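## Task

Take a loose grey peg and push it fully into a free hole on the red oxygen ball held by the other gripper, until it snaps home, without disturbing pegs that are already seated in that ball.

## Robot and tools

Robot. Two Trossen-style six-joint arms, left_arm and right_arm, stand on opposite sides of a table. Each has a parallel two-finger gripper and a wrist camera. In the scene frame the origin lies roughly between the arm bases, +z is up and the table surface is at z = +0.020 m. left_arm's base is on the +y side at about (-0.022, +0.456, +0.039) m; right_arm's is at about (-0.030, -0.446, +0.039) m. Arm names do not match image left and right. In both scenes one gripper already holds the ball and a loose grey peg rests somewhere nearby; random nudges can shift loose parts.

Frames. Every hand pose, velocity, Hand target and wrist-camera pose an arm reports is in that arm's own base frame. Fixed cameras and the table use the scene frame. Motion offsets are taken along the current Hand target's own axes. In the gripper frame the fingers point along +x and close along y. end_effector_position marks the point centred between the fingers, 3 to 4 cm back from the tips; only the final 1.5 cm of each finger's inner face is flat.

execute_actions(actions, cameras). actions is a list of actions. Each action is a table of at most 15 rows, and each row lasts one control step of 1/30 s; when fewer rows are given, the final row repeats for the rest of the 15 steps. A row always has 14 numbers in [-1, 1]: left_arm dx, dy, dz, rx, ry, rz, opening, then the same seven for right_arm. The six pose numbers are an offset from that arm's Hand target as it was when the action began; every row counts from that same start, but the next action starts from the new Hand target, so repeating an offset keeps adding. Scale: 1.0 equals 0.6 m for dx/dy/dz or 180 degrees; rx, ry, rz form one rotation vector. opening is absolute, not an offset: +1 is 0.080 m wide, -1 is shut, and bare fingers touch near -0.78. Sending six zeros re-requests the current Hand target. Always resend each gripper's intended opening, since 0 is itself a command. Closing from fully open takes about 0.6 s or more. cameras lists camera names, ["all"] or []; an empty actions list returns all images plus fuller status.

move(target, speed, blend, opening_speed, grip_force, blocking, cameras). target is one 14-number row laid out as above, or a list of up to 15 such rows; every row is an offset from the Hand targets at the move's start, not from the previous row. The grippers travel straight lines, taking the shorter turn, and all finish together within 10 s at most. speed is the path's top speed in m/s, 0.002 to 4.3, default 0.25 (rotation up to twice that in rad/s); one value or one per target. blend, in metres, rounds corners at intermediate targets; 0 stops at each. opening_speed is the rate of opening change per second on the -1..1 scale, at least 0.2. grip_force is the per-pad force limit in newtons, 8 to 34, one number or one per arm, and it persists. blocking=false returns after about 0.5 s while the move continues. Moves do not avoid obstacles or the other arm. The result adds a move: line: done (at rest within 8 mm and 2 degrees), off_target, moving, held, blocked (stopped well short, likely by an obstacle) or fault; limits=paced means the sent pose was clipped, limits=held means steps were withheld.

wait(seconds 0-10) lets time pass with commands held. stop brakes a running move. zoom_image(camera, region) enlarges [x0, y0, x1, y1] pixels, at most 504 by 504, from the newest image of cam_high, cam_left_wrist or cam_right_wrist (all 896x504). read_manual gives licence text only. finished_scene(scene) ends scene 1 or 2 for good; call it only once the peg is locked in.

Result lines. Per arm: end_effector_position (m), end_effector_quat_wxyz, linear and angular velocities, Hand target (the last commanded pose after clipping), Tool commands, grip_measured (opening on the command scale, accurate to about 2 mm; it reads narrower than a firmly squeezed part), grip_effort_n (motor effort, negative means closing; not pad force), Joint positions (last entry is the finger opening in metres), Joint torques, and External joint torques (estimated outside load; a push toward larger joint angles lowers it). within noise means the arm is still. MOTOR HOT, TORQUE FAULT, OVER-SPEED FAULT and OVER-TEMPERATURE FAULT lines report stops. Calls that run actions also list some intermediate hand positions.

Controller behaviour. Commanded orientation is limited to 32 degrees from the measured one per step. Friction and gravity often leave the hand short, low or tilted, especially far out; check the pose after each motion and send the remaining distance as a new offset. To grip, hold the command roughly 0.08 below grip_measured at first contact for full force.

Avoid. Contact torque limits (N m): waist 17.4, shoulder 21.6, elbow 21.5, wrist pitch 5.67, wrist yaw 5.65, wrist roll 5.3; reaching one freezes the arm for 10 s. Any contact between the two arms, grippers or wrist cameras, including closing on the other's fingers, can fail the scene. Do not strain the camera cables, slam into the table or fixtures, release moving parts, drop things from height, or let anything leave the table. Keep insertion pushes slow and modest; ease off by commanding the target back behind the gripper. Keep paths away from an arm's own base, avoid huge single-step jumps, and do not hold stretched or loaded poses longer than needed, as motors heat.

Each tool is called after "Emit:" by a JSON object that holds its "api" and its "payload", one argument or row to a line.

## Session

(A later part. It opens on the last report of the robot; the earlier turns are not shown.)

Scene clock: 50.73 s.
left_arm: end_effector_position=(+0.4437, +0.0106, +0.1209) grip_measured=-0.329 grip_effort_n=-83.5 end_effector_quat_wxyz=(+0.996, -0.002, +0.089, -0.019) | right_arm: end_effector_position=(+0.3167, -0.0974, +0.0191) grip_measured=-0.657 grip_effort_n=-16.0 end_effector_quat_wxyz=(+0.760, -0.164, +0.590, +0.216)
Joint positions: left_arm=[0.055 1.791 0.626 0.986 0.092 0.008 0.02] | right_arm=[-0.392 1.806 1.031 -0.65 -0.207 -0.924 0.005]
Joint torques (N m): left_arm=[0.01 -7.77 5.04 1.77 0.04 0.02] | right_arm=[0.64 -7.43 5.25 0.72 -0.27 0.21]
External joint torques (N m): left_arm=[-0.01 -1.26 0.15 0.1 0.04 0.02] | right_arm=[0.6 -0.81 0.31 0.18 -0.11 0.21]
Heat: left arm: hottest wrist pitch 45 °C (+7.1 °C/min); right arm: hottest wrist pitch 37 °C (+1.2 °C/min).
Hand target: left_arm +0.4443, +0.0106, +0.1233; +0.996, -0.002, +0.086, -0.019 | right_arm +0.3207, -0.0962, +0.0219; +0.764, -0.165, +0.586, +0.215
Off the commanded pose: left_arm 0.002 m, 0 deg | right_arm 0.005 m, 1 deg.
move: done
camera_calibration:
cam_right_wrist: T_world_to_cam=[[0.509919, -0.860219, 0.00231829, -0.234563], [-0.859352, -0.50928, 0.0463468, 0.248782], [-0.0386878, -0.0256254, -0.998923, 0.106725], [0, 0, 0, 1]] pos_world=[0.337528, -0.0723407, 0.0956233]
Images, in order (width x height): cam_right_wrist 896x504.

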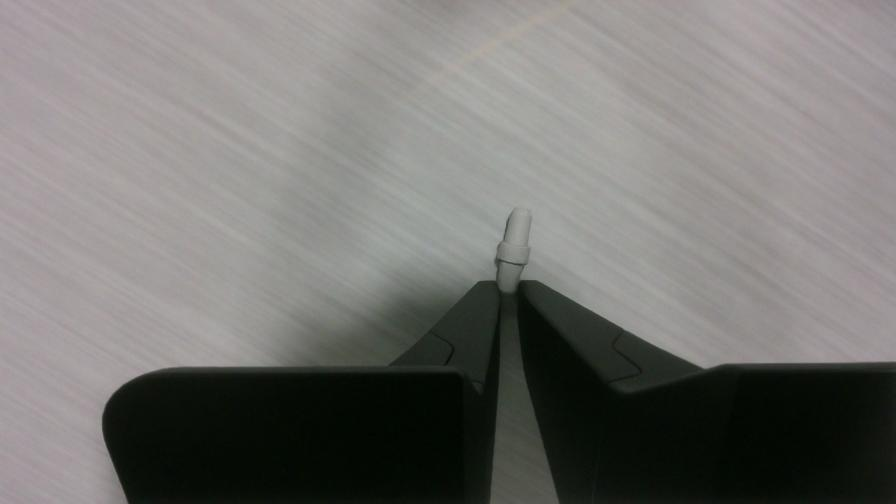

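Emit:
{"api": "move", "payload": {
  "target": [
    [0, 0, 0, 0, 0, 0, -0.465, 0, 0, 0, 0, 0, 0, -0.5],
    [0, 0, 0, 0, 0, 0, -0.465, -0.002, 0, 0.006, 0, 0, 0, -0.5]
  ],
  "speed": 0.03,
  "cameras": ["cam_right_wrist"]
}}

Emit:
{"api": "zoom_image", "payload": {
  "camera": "cam_right_wrist",
  "region": [440, 200, 580, 340]
}}

Scene clock: 52.80 s.
left_arm: end_effector_position=(+0.4437, +0.0106, +0.1209) grip_measured=-0.329 grip_effort_n=-83.5 end_effector_quat_wxyz=(+0.996, -0.002, +0.089, -0.019) | right_arm: end_effector_position=(+0.3198, -0.0943, +0.0214) grip_measured=-0.503 grip_effort_n=16.5 end_effector_quat_wxyz=(+0.761, -0.165, +0.589, +0.218)
Joint positions: left_arm=[0.055 1.791 0.626 0.986 0.092 0.008 0.02] | right_arm=[-0.38 1.806 1.041 -0.656 -0.207 -0.916 0.012]
Joint torques (N m): left_arm=[0.01 -7.76 5.04 1.76 0.03 0.02] | right_arm=[0.19 -7.24 5.56 0.5 -0.19 0.21]
External joint torques (N m): left_arm=[0.02 -1.29 0.17 0.11 0.02 0.01] | right_arm=[0.16 -0.59 0.6 -0.04 -0.02 0.21]
Heat: left arm: hottest wrist pitch 45 °C (+6.8 °C/min); right arm: hottest wrist pitch 37 °C (+1.1 °C/min).
Hand target: left_arm +0.4443, +0.0106, +0.1233; +0.996, -0.002, +0.086, -0.019 | right_arm +0.3234, -0.0946, +0.0240; +0.764, -0.165, +0.586, +0.215
Off the commanded pose: left_arm 0.002 m, 0 deg | right_arm 0.004 m, 1 deg.
move: done
camera_calibration:
cam_right_wrist: T_world_to_cam=[[0.513801, -0.857904, 0.00298615, -0.234565], [-0.857162, -0.513205, 0.0435199, 0.251904], [-0.0358034, -0.0249202, -0.999048, 0.108381], [0, 0, 0, 1]] pos_world=[0.340323, -0.0692549, 0.0980156]
Images, in order (width x height): cam_right_wrist 896x504.

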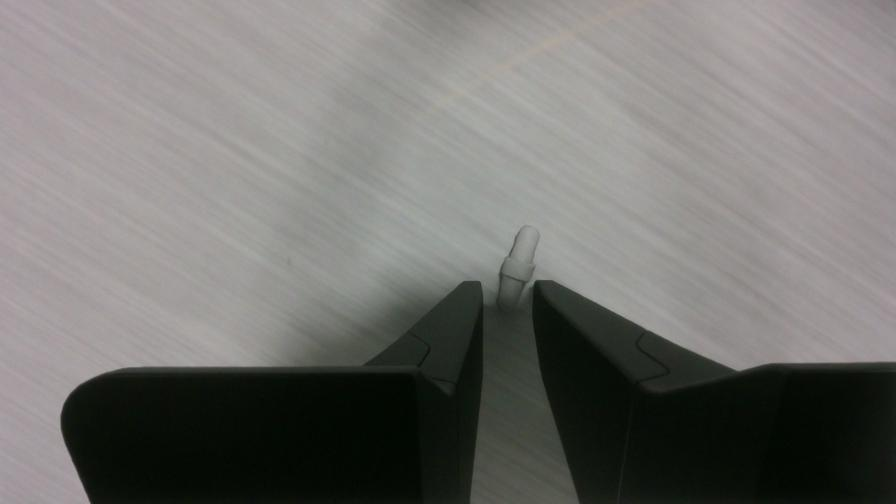

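Scaled by 3.600 from the camera's 896x504 image, which has a finer 1280x720 frame.

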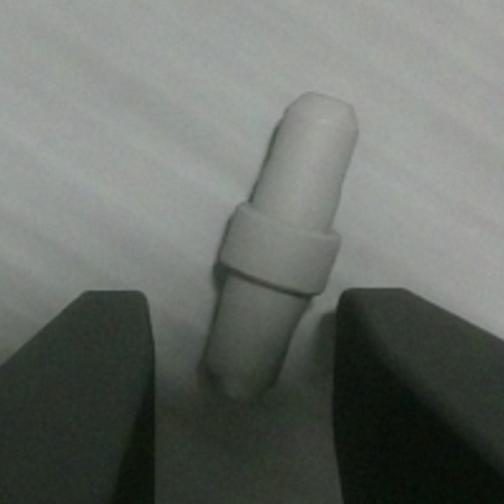

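Emit:
{"api": "move", "payload": {
  "target": [
    [0, 0, 0, 0, 0, 0, -0.465, 0.006, 0, 0, 0, 0, 0, -0.5],
    [0, 0, 0, 0, 0, 0, -0.465, 0.006, 0, 0, 0, 0, 0, -0.9]
  ],
  "speed": 0.03,
  "opening_speed": 0.5,
  "cameras": ["cam_right_wrist"]
}}

Emit:
{"api": "zoom_image", "payload": {
  "camera": "cam_right_wrist",
  "region": [440, 200, 580, 340]
}}

Scene clock: 55.07 s.
left_arm: end_effector_position=(+0.4437, +0.0106, +0.1209) grip_measured=-0.329 grip_effort_n=-83.5 end_effector_quat_wxyz=(+0.996, -0.002, +0.089, -0.019) | right_arm: end_effector_position=(+0.3237, -0.0946, +0.0228) grip_measured=-0.770 grip_effort_n=-39.3 end_effector_quat_wxyz=(+0.765, -0.168, +0.583, +0.215)
Joint positions: left_arm=[0.055 1.791 0.626 0.986 0.092 0.008 0.02] | right_arm=[-0.377 1.806 1.045 -0.643 -0.209 -0.914 0]
Joint torques (N m): left_arm=[0.01 -7.76 5.05 1.76 0.03 0.02] | right_arm=[0.21 -6.14 4.57 0.64 -0.14 0.2]
External joint torques (N m): left_arm=[0.03 -1.2 0.11 0.07 0.02 0.02] | right_arm=[0.14 0.6 -0.47 0.07 0.03 0.2]
Heat: left arm: hottest wrist pitch 45 °C (+6.5 °C/min); right arm: hottest wrist pitch 37 °C (+1.1 °C/min).
Hand target: left_arm +0.4443, +0.0106, +0.1233; +0.996, -0.002, +0.086, -0.019 | right_arm +0.3242, -0.0941, +0.0205; +0.764, -0.165, +0.586, +0.216
Off the commanded pose: left_arm 0.002 m, 0 deg | right_arm 0.002 m, 0 deg.
move: done
camera_calibration:
cam_right_wrist: T_world_to_cam=[[0.513966, -0.85769, 0.014411, -0.237161], [-0.857568, -0.513348, 0.0324086, 0.255445], [-0.0203987, -0.0290153, -0.999371, 0.104502], [0, 0, 0, 1]] pos_world=[0.343086, -0.069246, 0.0995751]
Images, in order (width x height): cam_right_wrist 896x504.

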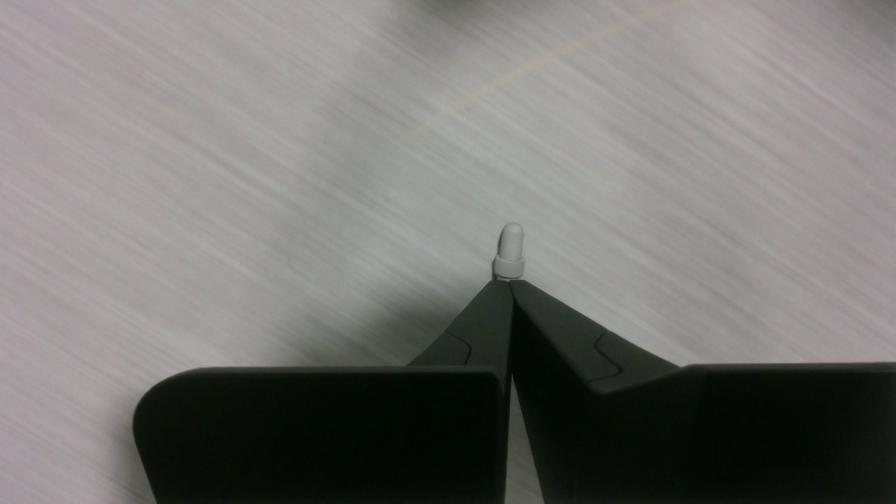

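Scaled by 3.600 from the camera's 896x504 image, which has a finer 1280x720 frame.

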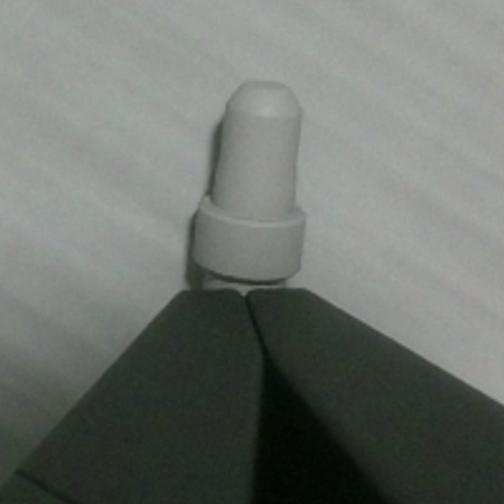

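Emit:
{"api": "move", "payload": {
  "target": [
    [0, 0, 0, 0, 0, 0, -0.465, 0, 0, 0, 0, 0, 0, -0.5],
    [0, 0, 0, 0, 0, 0, -0.465, 0.0145, 0, -0.0045, 0, 0, 0, -0.5]
  ],
  "speed": 0.03,
  "opening_speed": 1,
  "cameras": ["cam_right_wrist"]
}}

Emit:
{"api": "zoom_image", "payload": {
  "camera": "cam_right_wrist",
  "region": [440, 200, 580, 340]
}}

Scene clock: 57.57 s.
left_arm: end_effector_position=(+0.4437, +0.0106, +0.1209) grip_measured=-0.329 grip_effort_n=-83.5 end_effector_quat_wxyz=(+0.996, -0.002, +0.089, -0.019) | right_arm: end_effector_position=(+0.3262, -0.0956, +0.0185) grip_measured=-0.503 grip_effort_n=15.6 end_effector_quat_wxyz=(+0.767, -0.171, +0.580, +0.213)
Joint positions: left_arm=[0.055 1.791 0.626 0.986 0.092 0.008 0.02] | right_arm=[-0.377 1.817 1.037 -0.615 -0.209 -0.914 0.012]
Joint torques (N m): left_arm=[0.01 -7.76 5.03 1.76 0.03 0.02] | right_arm=[0.08 -5.54 3.43 1.24 -0.15 0.21]
External joint torques (N m): left_arm=[0 -1.17 0.1 0.07 0.03 0.02] | right_arm=[0.02 1.2 -1.57 0.65 0.03 0.21]
Heat: left arm: hottest wrist pitch 45 °C (+6.3 °C/min); right arm: hottest shoulder 37 °C (+5.2 °C/min).
Hand target: left_arm +0.4443, +0.0106, +0.1233; +0.996, -0.002, +0.086, -0.019 | right_arm +0.3238, -0.0943, +0.0113; +0.763, -0.165, +0.586, +0.216
Off the commanded pose: left_arm 0.002 m, 0 deg | right_arm 0.008 m, 1 deg.
move: done
camera_calibration:
cam_right_wrist: T_world_to_cam=[[0.513792, -0.857625, 0.0222747, -0.239241], [-0.857842, -0.513238, 0.0263316, 0.257348], [-0.0111504, -0.0326371, -0.999405, 0.0968558], [0, 0, 0, 1]] pos_world=[0.344764, -0.0699375, 0.0953508]
Images, in order (width x height): cam_right_wrist 896x504.

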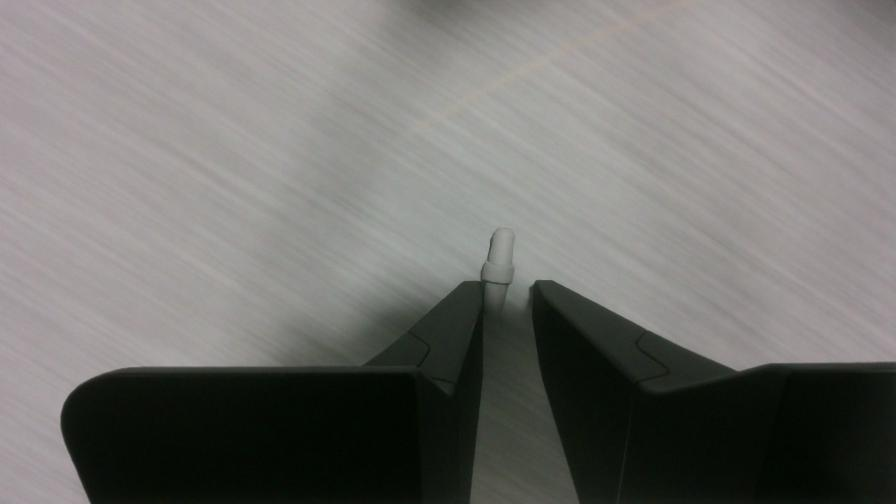

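Scaled by 3.600 from the camera's 896x504 image, which has a finer 1280x720 frame.

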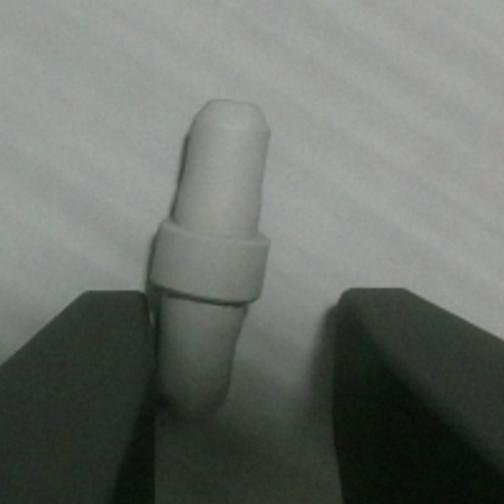

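Emit:
{"api": "move", "payload": {
  "target": [
    [0, 0, 0, 0, 0, 0, -0.465, -0.0055, 0, -0.001, 0, 0, 0, -0.5]
  ],
  "speed": 0.03,
  "cameras": ["cam_right_wrist"]
}}

Emit:
{"api": "zoom_image", "payload": {
  "camera": "cam_right_wrist",
  "region": [440, 200, 580, 340]
}}

Scene clock: 59.07 s.
left_arm: end_effector_position=(+0.4437, +0.0106, +0.1209) grip_measured=-0.329 grip_effort_n=-83.5 end_effector_quat_wxyz=(+0.996, -0.002, +0.089, -0.019) | right_arm: end_effector_position=(+0.3259, -0.0955, +0.0184) grip_measured=-0.503 grip_effort_n=15.6 end_effector_quat_wxyz=(+0.767, -0.170, +0.581, +0.214)
Joint positions: left_arm=[0.055 1.791 0.626 0.986 0.092 0.008 0.02] | right_arm=[-0.377 1.817 1.037 -0.617 -0.209 -0.914 0.012]
Joint torques (N m): left_arm=[0.03 -7.77 5.05 1.77 0.04 0.02] | right_arm=[-0.28 -6.53 3.67 0.44 -0.18 0.03]
External joint torques (N m): left_arm=[0.02 -1.22 0.14 0.08 0.03 0.02] | right_arm=[-0.23 0.26 -1.4 -0.17 -0.02 0.03]
Heat: left arm: hottest wrist pitch 45 °C (+6.1 °C/min); right arm: hottest shoulder 37 °C (+5.1 °C/min).
Hand target: left_arm +0.4443, +0.0106, +0.1233; +0.996, -0.002, +0.086, -0.019 | right_arm +0.3226, -0.0950, +0.0144; +0.763, -0.165, +0.586, +0.216
Off the commanded pose: left_arm 0.002 m, 0 deg | right_arm 0.005 m, 1 deg.
move: done
camera_calibration:
cam_right_wrist: T_world_to_cam=[[0.513826, -0.857637, 0.0210334, -0.238948], [-0.857803, -0.513258, 0.0272278, 0.257132], [-0.012556, -0.0320329, -0.999408, 0.0972873], [0, 0, 0, 1]] pos_world=[0.344567, -0.0698389, 0.0952545]
Images, in order (width x height): cam_right_wrist 896x504.

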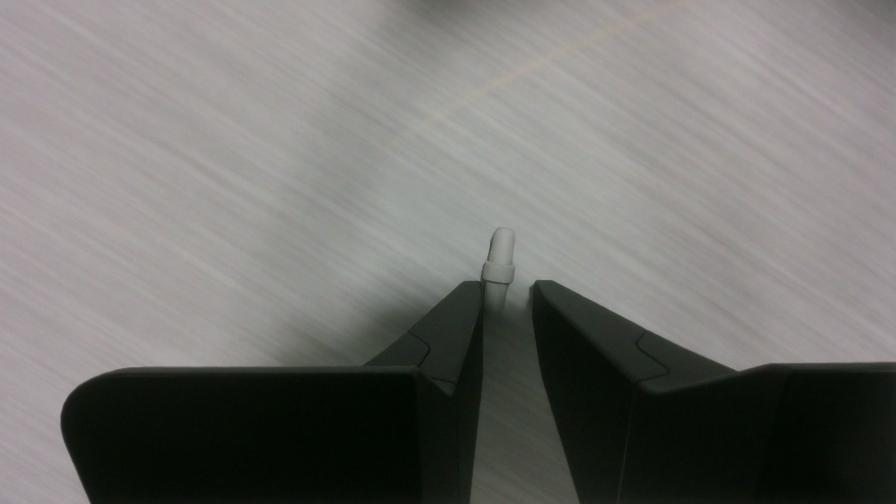

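Scaled by 3.600 from the camera's 896x504 image, which has a finer 1280x720 frame.

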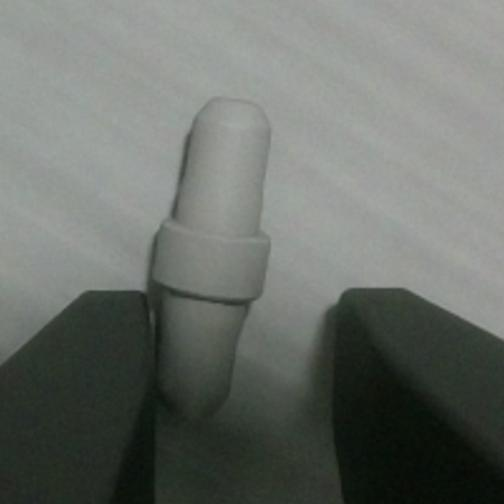

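Emit:
{"api": "move", "payload": {
  "target": [
    [0, 0, 0, 0, 0, 0, -0.465, -0.005, 0, 0.0005, 0, 0, 0, -0.5]
  ],
  "speed": 0.03,
  "cameras": ["cam_right_wrist"]
}}

Emit:
{"api": "zoom_image", "payload": {
  "camera": "cam_right_wrist",
  "region": [440, 200, 580, 340]
}}

Scene clock: 60.20 s.
left_arm: end_effector_position=(+0.4437, +0.0106, +0.1209) grip_measured=-0.329 grip_effort_n=-83.5 end_effector_quat_wxyz=(+0.996, -0.002, +0.089, -0.019) | right_arm: end_effector_position=(+0.3248, -0.0953, +0.0183) grip_measured=-0.503 grip_effort_n=15.1 end_effector_quat_wxyz=(+0.766, -0.169, +0.582, +0.214)
Joint positions: left_arm=[0.055 1.791 0.626 0.986 0.092 0.008 0.02] | right_arm=[-0.378 1.817 1.038 -0.622 -0.209 -0.914 0.012]
Joint torques (N m): left_arm=[0.01 -7.77 5.04 1.76 0.03 0.02] | right_arm=[-0.32 -7.3 4.24 -0.03 -0.14 0.02]
External joint torques (N m): left_arm=[0 -1.22 0.17 0.09 0.03 0.02] | right_arm=[-0.29 -0.56 -0.74 -0.6 0.02 0.02]
Heat: left arm: hottest wrist pitch 45 °C (+6.1 °C/min); right arm: hottest shoulder 37 °C (+5.1 °C/min).
Hand target: left_arm +0.4443, +0.0106, +0.1233; +0.996, -0.002, +0.086, -0.019 | right_arm +0.3223, -0.0953, +0.0174; +0.763, -0.165, +0.586, +0.215
Off the commanded pose: left_arm 0.002 m, 0 deg | right_arm 0.003 m, 1 deg.
move: done
camera_calibration:
cam_right_wrist: T_world_to_cam=[[0.513246, -0.858077, 0.0168103, -0.238073], [-0.858062, -0.512639, 0.0305234, 0.25645], [-0.0175738, -0.0300903, -0.999393, 0.0989534], [0, 0, 0, 1]] pos_world=[0.343979, -0.0698413, 0.0950677]
Images, in order (width x height): cam_right_wrist 896x504.

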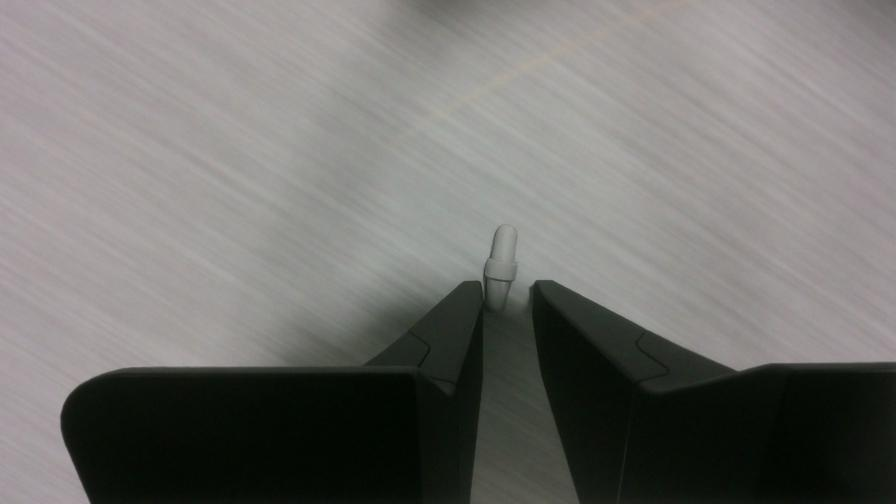

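Scaled by 3.600 from the camera's 896x504 image, which has a finer 1280x720 frame.

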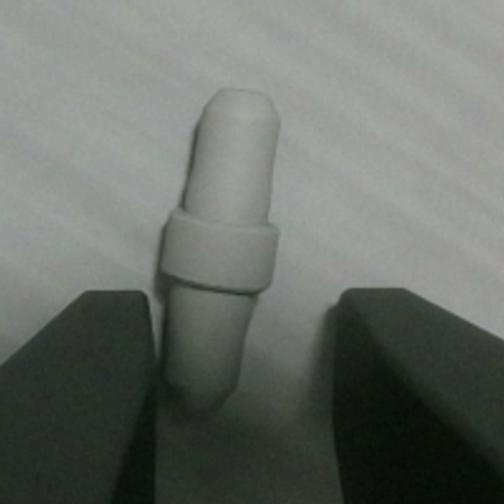

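Emit:
{"api": "move", "payload": {
  "target": [0, 0, 0, 0, 0, 0, -0.465, 0.001, 0, -0.002, 0, 0, 0, -0.9],
  "speed": 0.03,
  "opening_speed": 0.5,
  "cameras": ["cam_right_wrist"]
}}

Emit:
{"api": "zoom_image", "payload": {
  "camera": "cam_right_wrist",
  "region": [440, 200, 580, 340]
}}

Scene clock: 61.73 s.
left_arm: end_effector_position=(+0.4437, +0.0106, +0.1209) grip_measured=-0.329 grip_effort_n=-83.5 end_effector_quat_wxyz=(+0.996, -0.002, +0.089, -0.019) | right_arm: end_effector_position=(+0.3238, -0.0949, +0.0183) grip_measured=-0.735 grip_effort_n=-83.5 end_effector_quat_wxyz=(+0.765, -0.166, +0.583, +0.216)
Joint positions: left_arm=[0.055 1.791 0.626 0.986 0.092 0.008 0.02] | right_arm=[-0.379 1.817 1.038 -0.627 -0.213 -0.914 0.002]
Joint torques (N m): left_arm=[0.03 -7.77 5.06 1.76 0.03 0.02] | right_arm=[-0.45 -7.28 3.68 0.64 -0.04 -0.09]
External joint torques (N m): left_arm=[-0.01 -1.24 0.17 0.09 0.03 0.01] | right_arm=[-0.53 -0.58 -1.24 0.09 0.13 -0.08]
Heat: left arm: hottest wrist pitch 45 °C (+5.0 °C/min); right arm: hottest shoulder 37 °C (+5.0 °C/min).
Hand target: left_arm +0.4443, +0.0106, +0.1233; +0.996, -0.002, +0.086, -0.019 | right_arm +0.3214, -0.0959, +0.0165; +0.764, -0.165, +0.586, +0.215
Off the commanded pose: left_arm 0.002 m, 0 deg | right_arm 0.003 m, 0 deg.
move: done
camera_calibration:
cam_right_wrist: T_world_to_cam=[[0.512508, -0.858617, 0.0105933, -0.23692], [-0.858431, -0.51202, 0.0305312, 0.256019], [-0.0207907, -0.0247411, -0.999478, 0.100434], [0, 0, 0, 1]] pos_world=[0.343286, -0.0698515, 0.095075]
Images, in order (width x height): cam_right_wrist 896x504.

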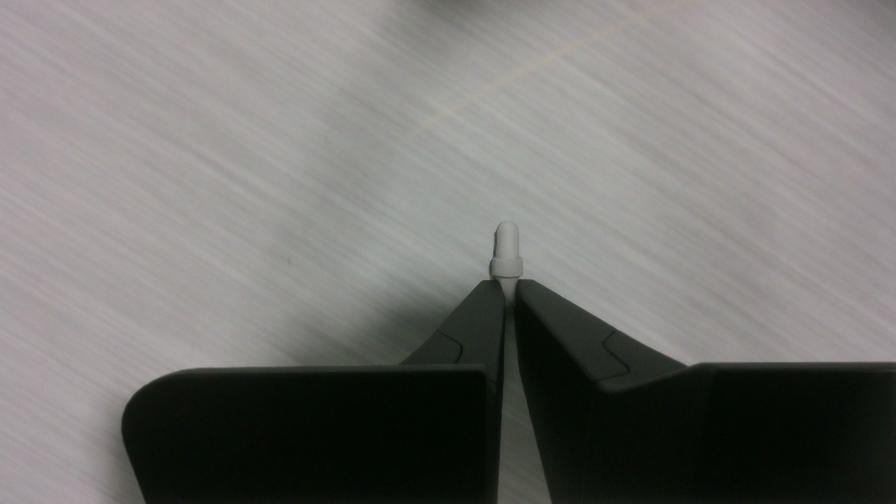

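Scaled by 3.600 from the camera's 896x504 image, which has a finer 1280x720 frame.

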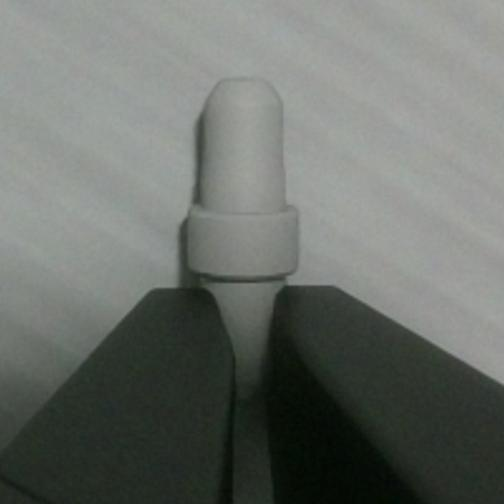

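Emit:
{"api": "move", "payload": {
  "target": [0, 0, 0, 0, -0.0444, 0, -0.465, -0.1288, 0, 0.0345, 0, 0, 0, -0.9],
  "speed": 0.08,
  "cameras": ["all"]
}}

Emit:
{"api": "zoom_image", "payload": {
  "camera": "cam_right_wrist",
  "region": [440, 200, 580, 340]
}}

Scene clock: 65.03 s.
left_arm: end_effector_position=(+0.4458, +0.0107, +0.1295) grip_measured=-0.329 grip_effort_n=-83.5 end_effector_quat_wxyz=(+1.000, +0.000, +0.009, -0.019) | right_arm: end_effector_position=(+0.3185, -0.0940, +0.0883) grip_measured=-0.735 grip_effort_n=-83.5 end_effector_quat_wxyz=(+0.757, -0.158, +0.594, +0.220)
Joint positions: left_arm=[0.055 1.898 0.598 1.282 0.092 0.002 0.02] | right_arm=[-0.382 1.716 1.222 -0.945 -0.21 -0.914 0.002]
Joint torques (N m): left_arm=[0.02 -6.18 3.18 1.9 0.04 -0.16] | right_arm=[-0.25 -8.98 6.09 0.51 -0.14 -0.1]
External joint torques (N m): left_arm=[0.07 0.48 -1.1 0.26 0.03 -0.17] | right_arm=[-0.26 -2.38 0.58 0 0.03 -0.1]
Heat: left arm: hottest wrist pitch 45 °C (+5.1 °C/min); right arm: hottest shoulder 37 °C (+5.1 °C/min).
Hand target: left_arm +0.4443, +0.0106, +0.1233; +1.000, -0.003, +0.016, -0.019 | right_arm +0.3214, -0.0959, +0.0966; +0.764, -0.165, +0.586, +0.215
Off the commanded pose: left_arm 0.006 m, 1 deg | right_arm 0.009 m, 2 deg.
move: off_target (right_arm)
camera_calibration:
cam_left_wrist: T_world_to_cam=[[-0.0170117, -0.999503, -0.0265411, 0.0321278], [-0.415812, 0.0312128, -0.908915, 0.323503], [0.909291, -0.0044261, -0.416137, -0.275103], [0, 0, 0, 1]] pos_world=[0.385212, 0.0207968, 0.180409]
cam_right_wrist: T_world_to_cam=[[0.510195, -0.859938, -0.0144291, -0.231322], [-0.858454, -0.510196, 0.0524984, 0.248026], [-0.052507, -0.0143977, -0.998517, 0.181385], [0, 0, 0, 1]] pos_world=[0.340462, -0.0697693, 0.164757]

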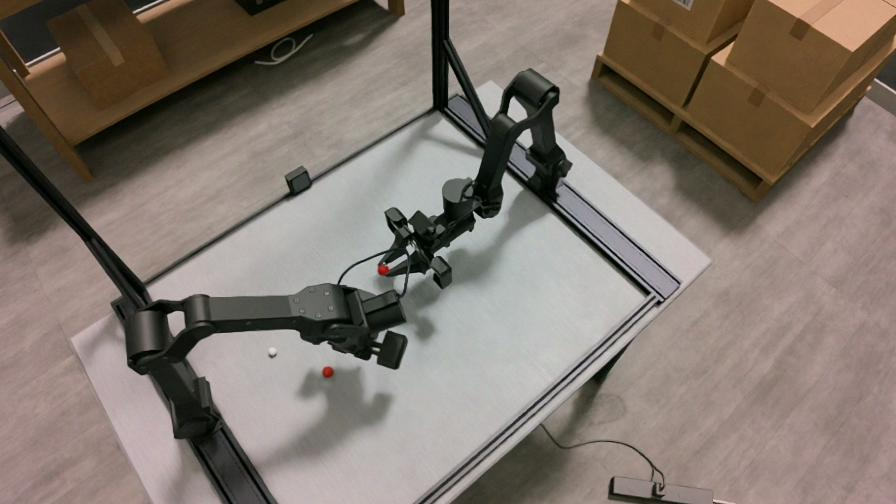

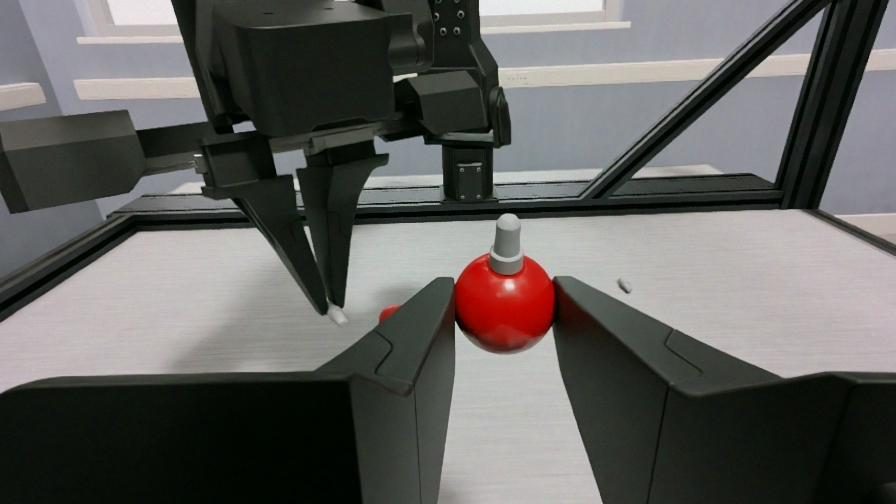

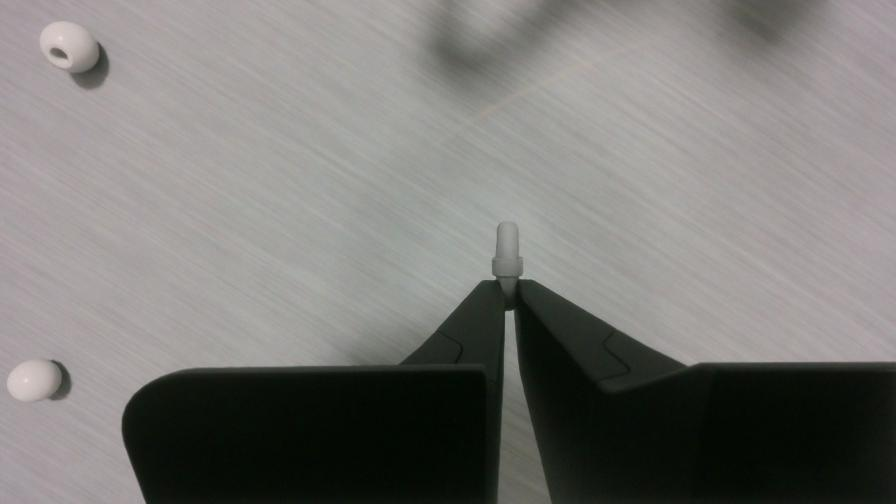

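Scaled by 3.600 from the camera's 896x504 image, which has a finer 1280x720 frame.

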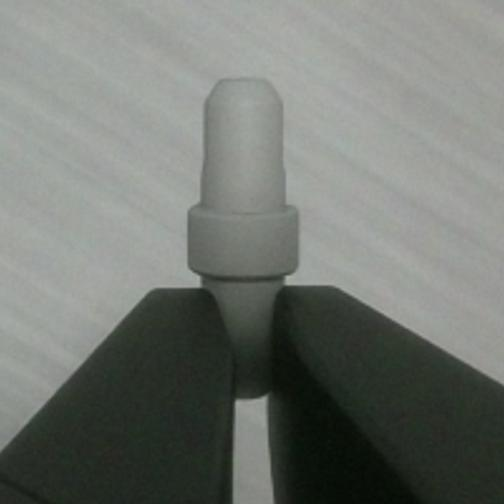

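Emit:
{"api": "move", "payload": {
  "target": [0, 0, 0, 0, 0, 0, -0.465, -0.0725, 0.074, 0.1505, 0.1896, 0, -0.0508, -0.9],
  "speed": 0.12,
  "cameras": ["all"]
}}

Scene clock: 71.10 s.
left_arm: end_effector_position=(+0.4458, +0.0107, +0.1295) grip_measured=-0.329 grip_effort_n=-83.5 end_effector_quat_wxyz=(+1.000, +0.000, +0.009, -0.019) | right_arm: end_effector_position=(+0.3598, -0.0184, +0.1615) grip_measured=-0.735 grip_effort_n=-83.5 end_effector_quat_wxyz=(+0.792, +0.019, +0.609, -0.024)
Joint positions: left_arm=[0.055 1.898 0.598 1.282 0.092 0.002 0.02] | right_arm=[-0.05 1.692 1.479 -1.098 0.002 0.011 0.002]
Joint torques (N m): left_arm=[0.04 -6.22 3.17 1.9 0.04 -0.16] | right_arm=[0.03 -6.13 6.45 0.78 0.06 0.25]
External joint torques (N m): left_arm=[0.05 0.48 -1.11 0.24 0.04 -0.17] | right_arm=[-0.04 0.59 0.6 0.04 0.06 0.25]
Heat: left arm: hottest wrist pitch 47 °C (+6.1 °C/min); right arm: hottest shoulder 38 °C (+6.1 °C/min).
Hand target: left_arm +0.4443, +0.0106, +0.1233; +1.000, -0.003, +0.016, -0.019 | right_arm +0.3630, -0.0183, +0.1619; +0.793, +0.020, +0.609, -0.026
Off the commanded pose: left_arm 0.006 m, 1 deg | right_arm 0.003 m, 0 deg.
move: done
camera_calibration:
cam_left_wrist: T_world_to_cam=[[-0.0170117, -0.999503, -0.0265411, 0.0321278], [-0.415812, 0.0312128, -0.908915, 0.323503], [0.909291, -0.0044261, -0.416137, -0.275103], [0, 0, 0, 1]] pos_world=[0.385212, 0.0207968, 0.180409]
cam_right_wrist: T_world_to_cam=[[-0.0750974, -0.997147, 0.00761273, 0.0180988], [-0.996402, 0.0753376, 0.0388158, 0.380716], [-0.0392786, -0.00467037, -0.999217, 0.253313], [0, 0, 0, 1]] pos_world=[0.390655, -0.00945205, 0.238199]

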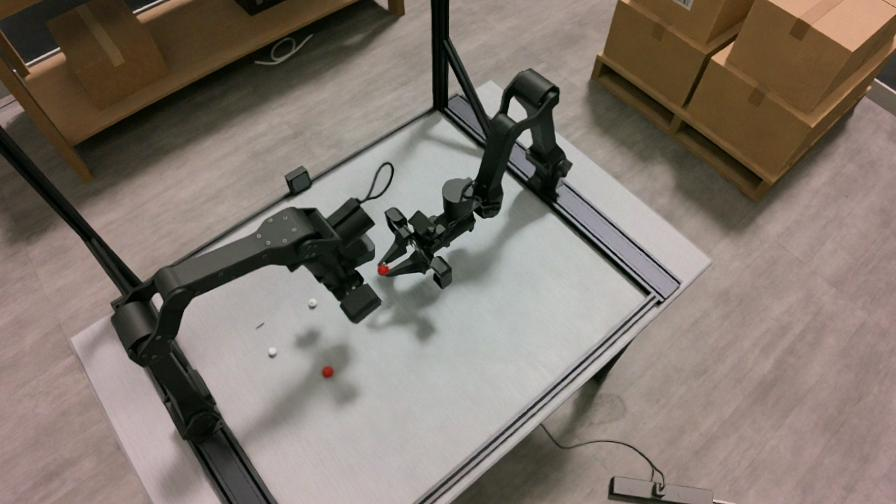

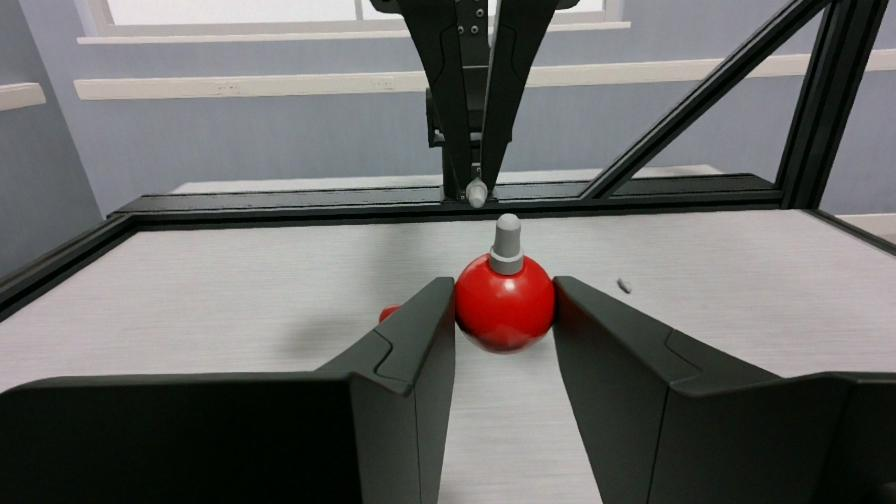

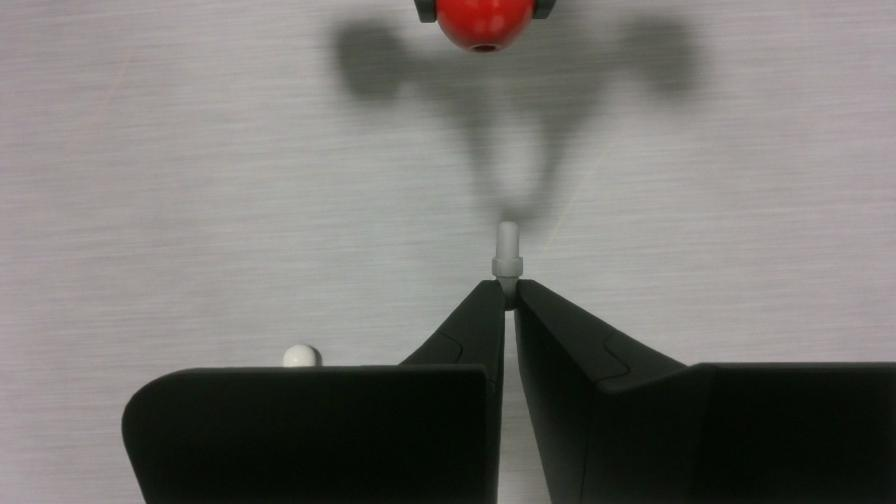

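Emit:
{"api": "move", "payload": {
  "target": [0, 0, 0, 0, 0, 0, -0.465, 0.0065, 0.0088, 0.0242, 0, 0, 0, -0.9],
  "speed": 0.06,
  "cameras": ["all"]
}}

Emit:
{"api": "zoom_image", "payload": {
  "camera": "cam_right_wrist",
  "region": [400, 0, 600, 200]
}}

Scene clock: 80.13 s.
left_arm: end_effector_position=(+0.4458, +0.0107, +0.1295) grip_measured=-0.329 grip_effort_n=-83.5 end_effector_quat_wxyz=(+1.000, +0.000, +0.009, -0.019) | right_arm: end_effector_position=(+0.3751, -0.0145, +0.1620) grip_measured=-0.735 grip_effort_n=-83.5 end_effector_quat_wxyz=(+0.793, +0.019, +0.609, -0.025)
Joint positions: left_arm=[0.055 1.898 0.598 1.282 0.092 0.002 0.02] | right_arm=[-0.036 1.75 1.547 -1.108 0.006 0.025 0.002]
Joint torques (N m): left_arm=[0.03 -6.22 3.19 1.9 0.04 -0.17] | right_arm=[0 -6.4 6.46 0.78 0.1 0.26]
External joint torques (N m): left_arm=[0.01 0.47 -1.07 0.25 0.04 -0.17] | right_arm=[-0.01 0.71 0.62 0.03 0.09 0.26]
Heat: left arm: hottest wrist pitch 48 °C (+6.1 °C/min); right arm: hottest shoulder 38 °C (+6.1 °C/min).
Hand target: left_arm +0.4443, +0.0106, +0.1233; +1.000, -0.003, +0.016, -0.019 | right_arm +0.3783, -0.0141, +0.1619; +0.793, +0.020, +0.608, -0.026
Off the commanded pose: left_arm 0.006 m, 1 deg | right_arm 0.003 m, 0 deg.
move: done
camera_calibration:
cam_left_wrist: T_world_to_cam=[[-0.0170117, -0.999503, -0.0265411, 0.0321278], [-0.415812, 0.0312128, -0.908915, 0.323503], [0.909291, -0.0044261, -0.416137, -0.275103], [0, 0, 0, 1]] pos_world=[0.385212, 0.0207968, 0.180409]
cam_right_wrist: T_world_to_cam=[[-0.0756038, -0.997109, 0.0076117, 0.0234406], [-0.996395, 0.0758399, 0.0380284, 0.39583], [-0.0384957, -0.00470917, -0.999248, 0.254019], [0, 0, 0, 1]] pos_world=[0.405954, -0.00545074, 0.238597]

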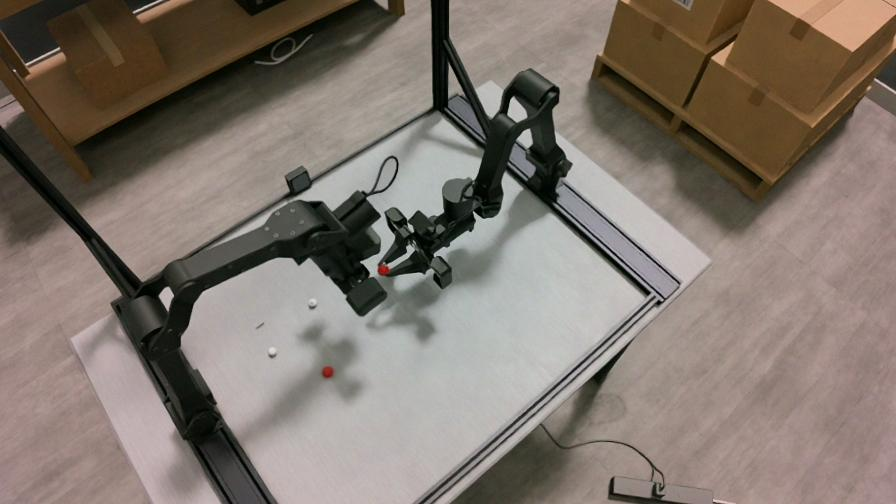

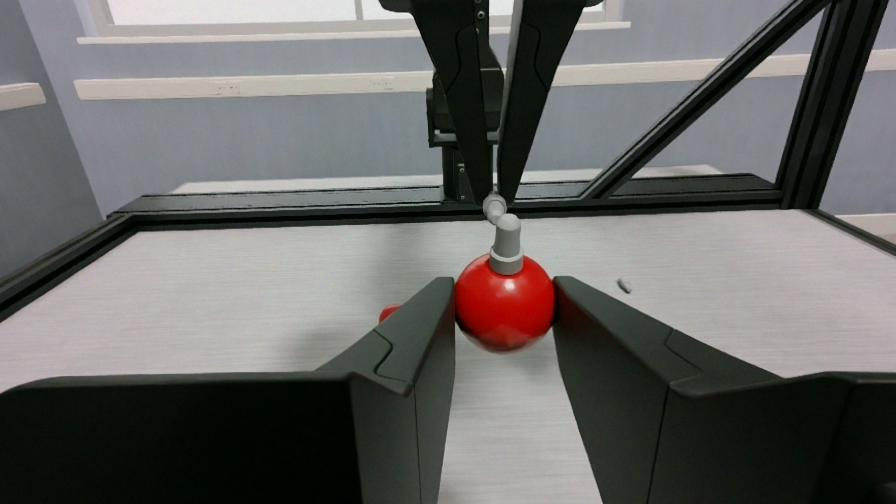

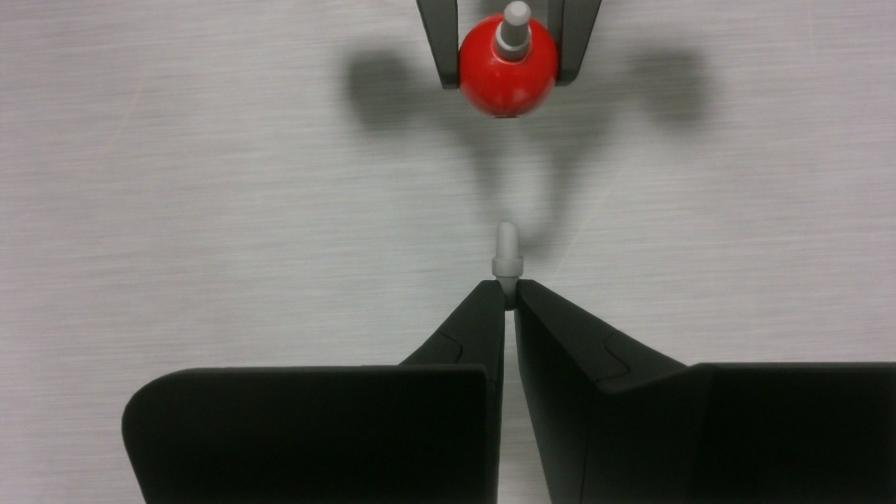

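Scaled by 2.520 from the camera's 896x504 image, which has a finer 1280x720 frame.

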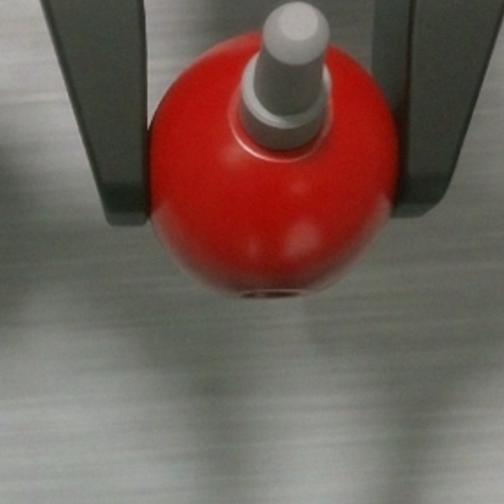

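Emit:
{"api": "move", "payload": {
  "target": [0, 0, 0, 0, 0, 0, -0.465, 0.0148, 0, 0.0168, 0, 0, 0, -0.9],
  "speed": 0.06,
  "cameras": ["all"]
}}

Emit:
{"api": "zoom_image", "payload": {
  "camera": "cam_left_wrist",
  "region": [440, 160, 580, 330]
}}

Emit:
{"api": "zoom_image", "payload": {
  "camera": "cam_right_wrist",
  "region": [400, 60, 620, 280]
}}

Scene clock: 88.13 s.
left_arm: end_effector_position=(+0.4458, +0.0107, +0.1295) grip_measured=-0.329 grip_effort_n=-83.5 end_effector_quat_wxyz=(+1.000, +0.000, +0.009, -0.019) | right_arm: end_effector_position=(+0.3864, -0.0149, +0.1560) grip_measured=-0.735 grip_effort_n=-83.5 end_effector_quat_wxyz=(+0.792, +0.019, +0.610, -0.025)
Joint positions: left_arm=[0.055 1.898 0.598 1.282 0.092 0.002 0.02] | right_arm=[-0.036 1.796 1.58 -1.097 0.006 0.026 0.002]
Joint torques (N m): left_arm=[0.01 -6.23 3.19 1.9 0.04 -0.17] | right_arm=[0.07 -6.85 6.39 0.98 0.06 0.2]
External joint torques (N m): left_arm=[0.05 0.49 -1.1 0.25 0.04 -0.17] | right_arm=[0.11 0.61 0.55 0.24 0.05 0.19]
Heat: left arm: hottest wrist pitch 49 °C (+6.1 °C/min); right arm: hottest shoulder 38 °C (+5.1 °C/min).
Hand target: left_arm +0.4443, +0.0106, +0.1233; +1.000, -0.003, +0.016, -0.019 | right_arm +0.3903, -0.0149, +0.1559; +0.793, +0.020, +0.608, -0.027
Off the commanded pose: left_arm 0.006 m, 1 deg | right_arm 0.004 m, 0 deg.
move: done
camera_calibration:
cam_left_wrist: T_world_to_cam=[[-0.0170117, -0.999503, -0.0265411, 0.0321278], [-0.415812, 0.0312128, -0.908915, 0.323503], [0.909291, -0.0044261, -0.416137, -0.275103], [0, 0, 0, 1]] pos_world=[0.385212, 0.0207968, 0.180409]
cam_right_wrist: T_world_to_cam=[[-0.075895, -0.997086, 0.00767611, 0.0239723], [-0.99625, 0.0761475, 0.0410708, 0.406896], [-0.0415356, -0.00453026, -0.999127, 0.249718], [0, 0, 0, 1]] pos_world=[0.417562, -0.0059504, 0.232604]

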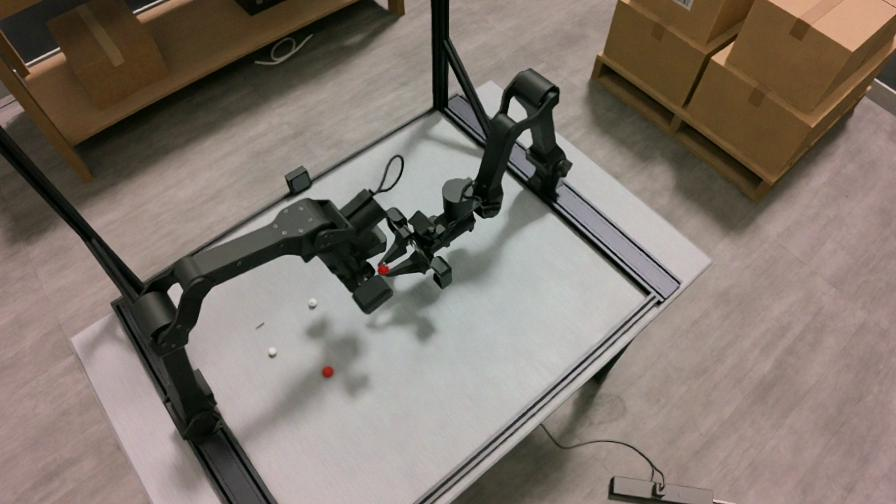

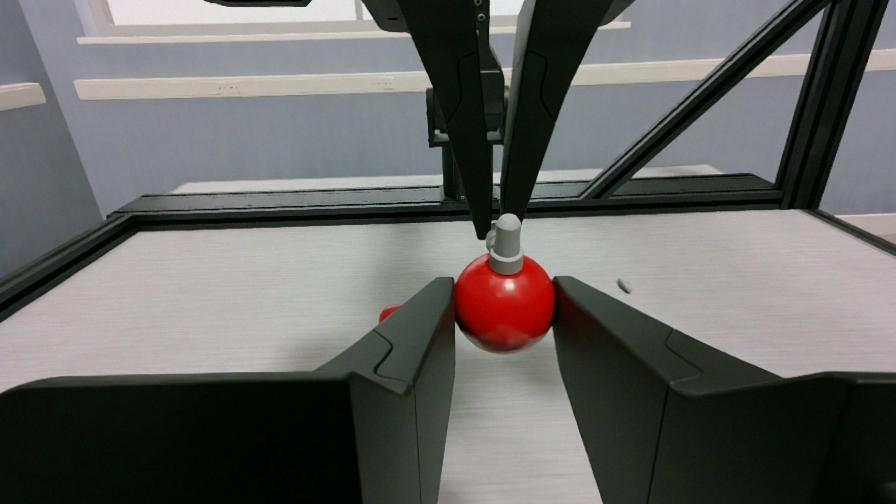

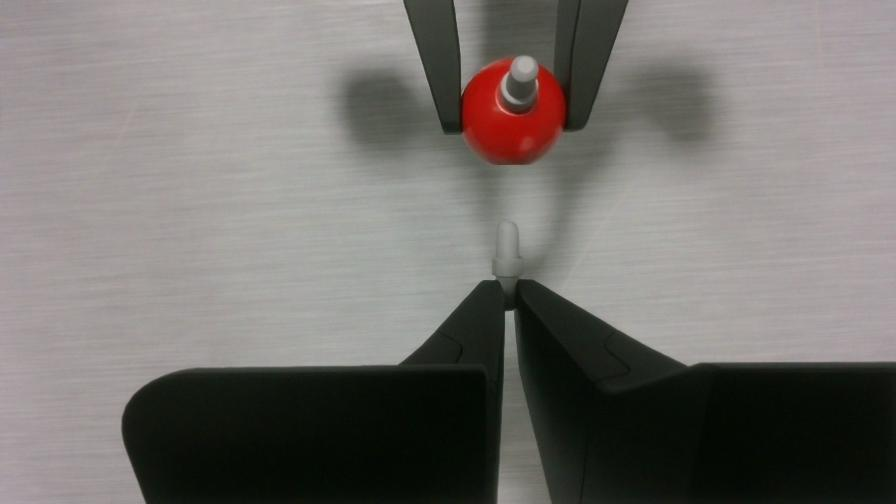

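Scaled by 2.965 from the camera's 896x504 image, which has a finer 1280x720 frame.

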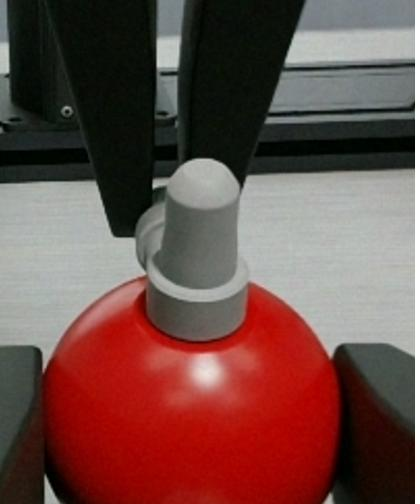

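Scaled by 2.291 from the camera's 896x504 image, which has a finer 1280x720 frame.

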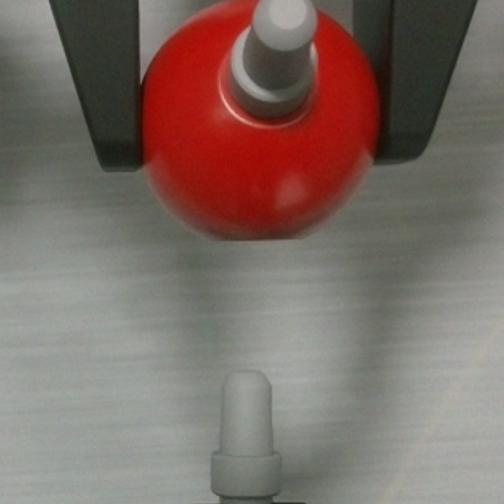

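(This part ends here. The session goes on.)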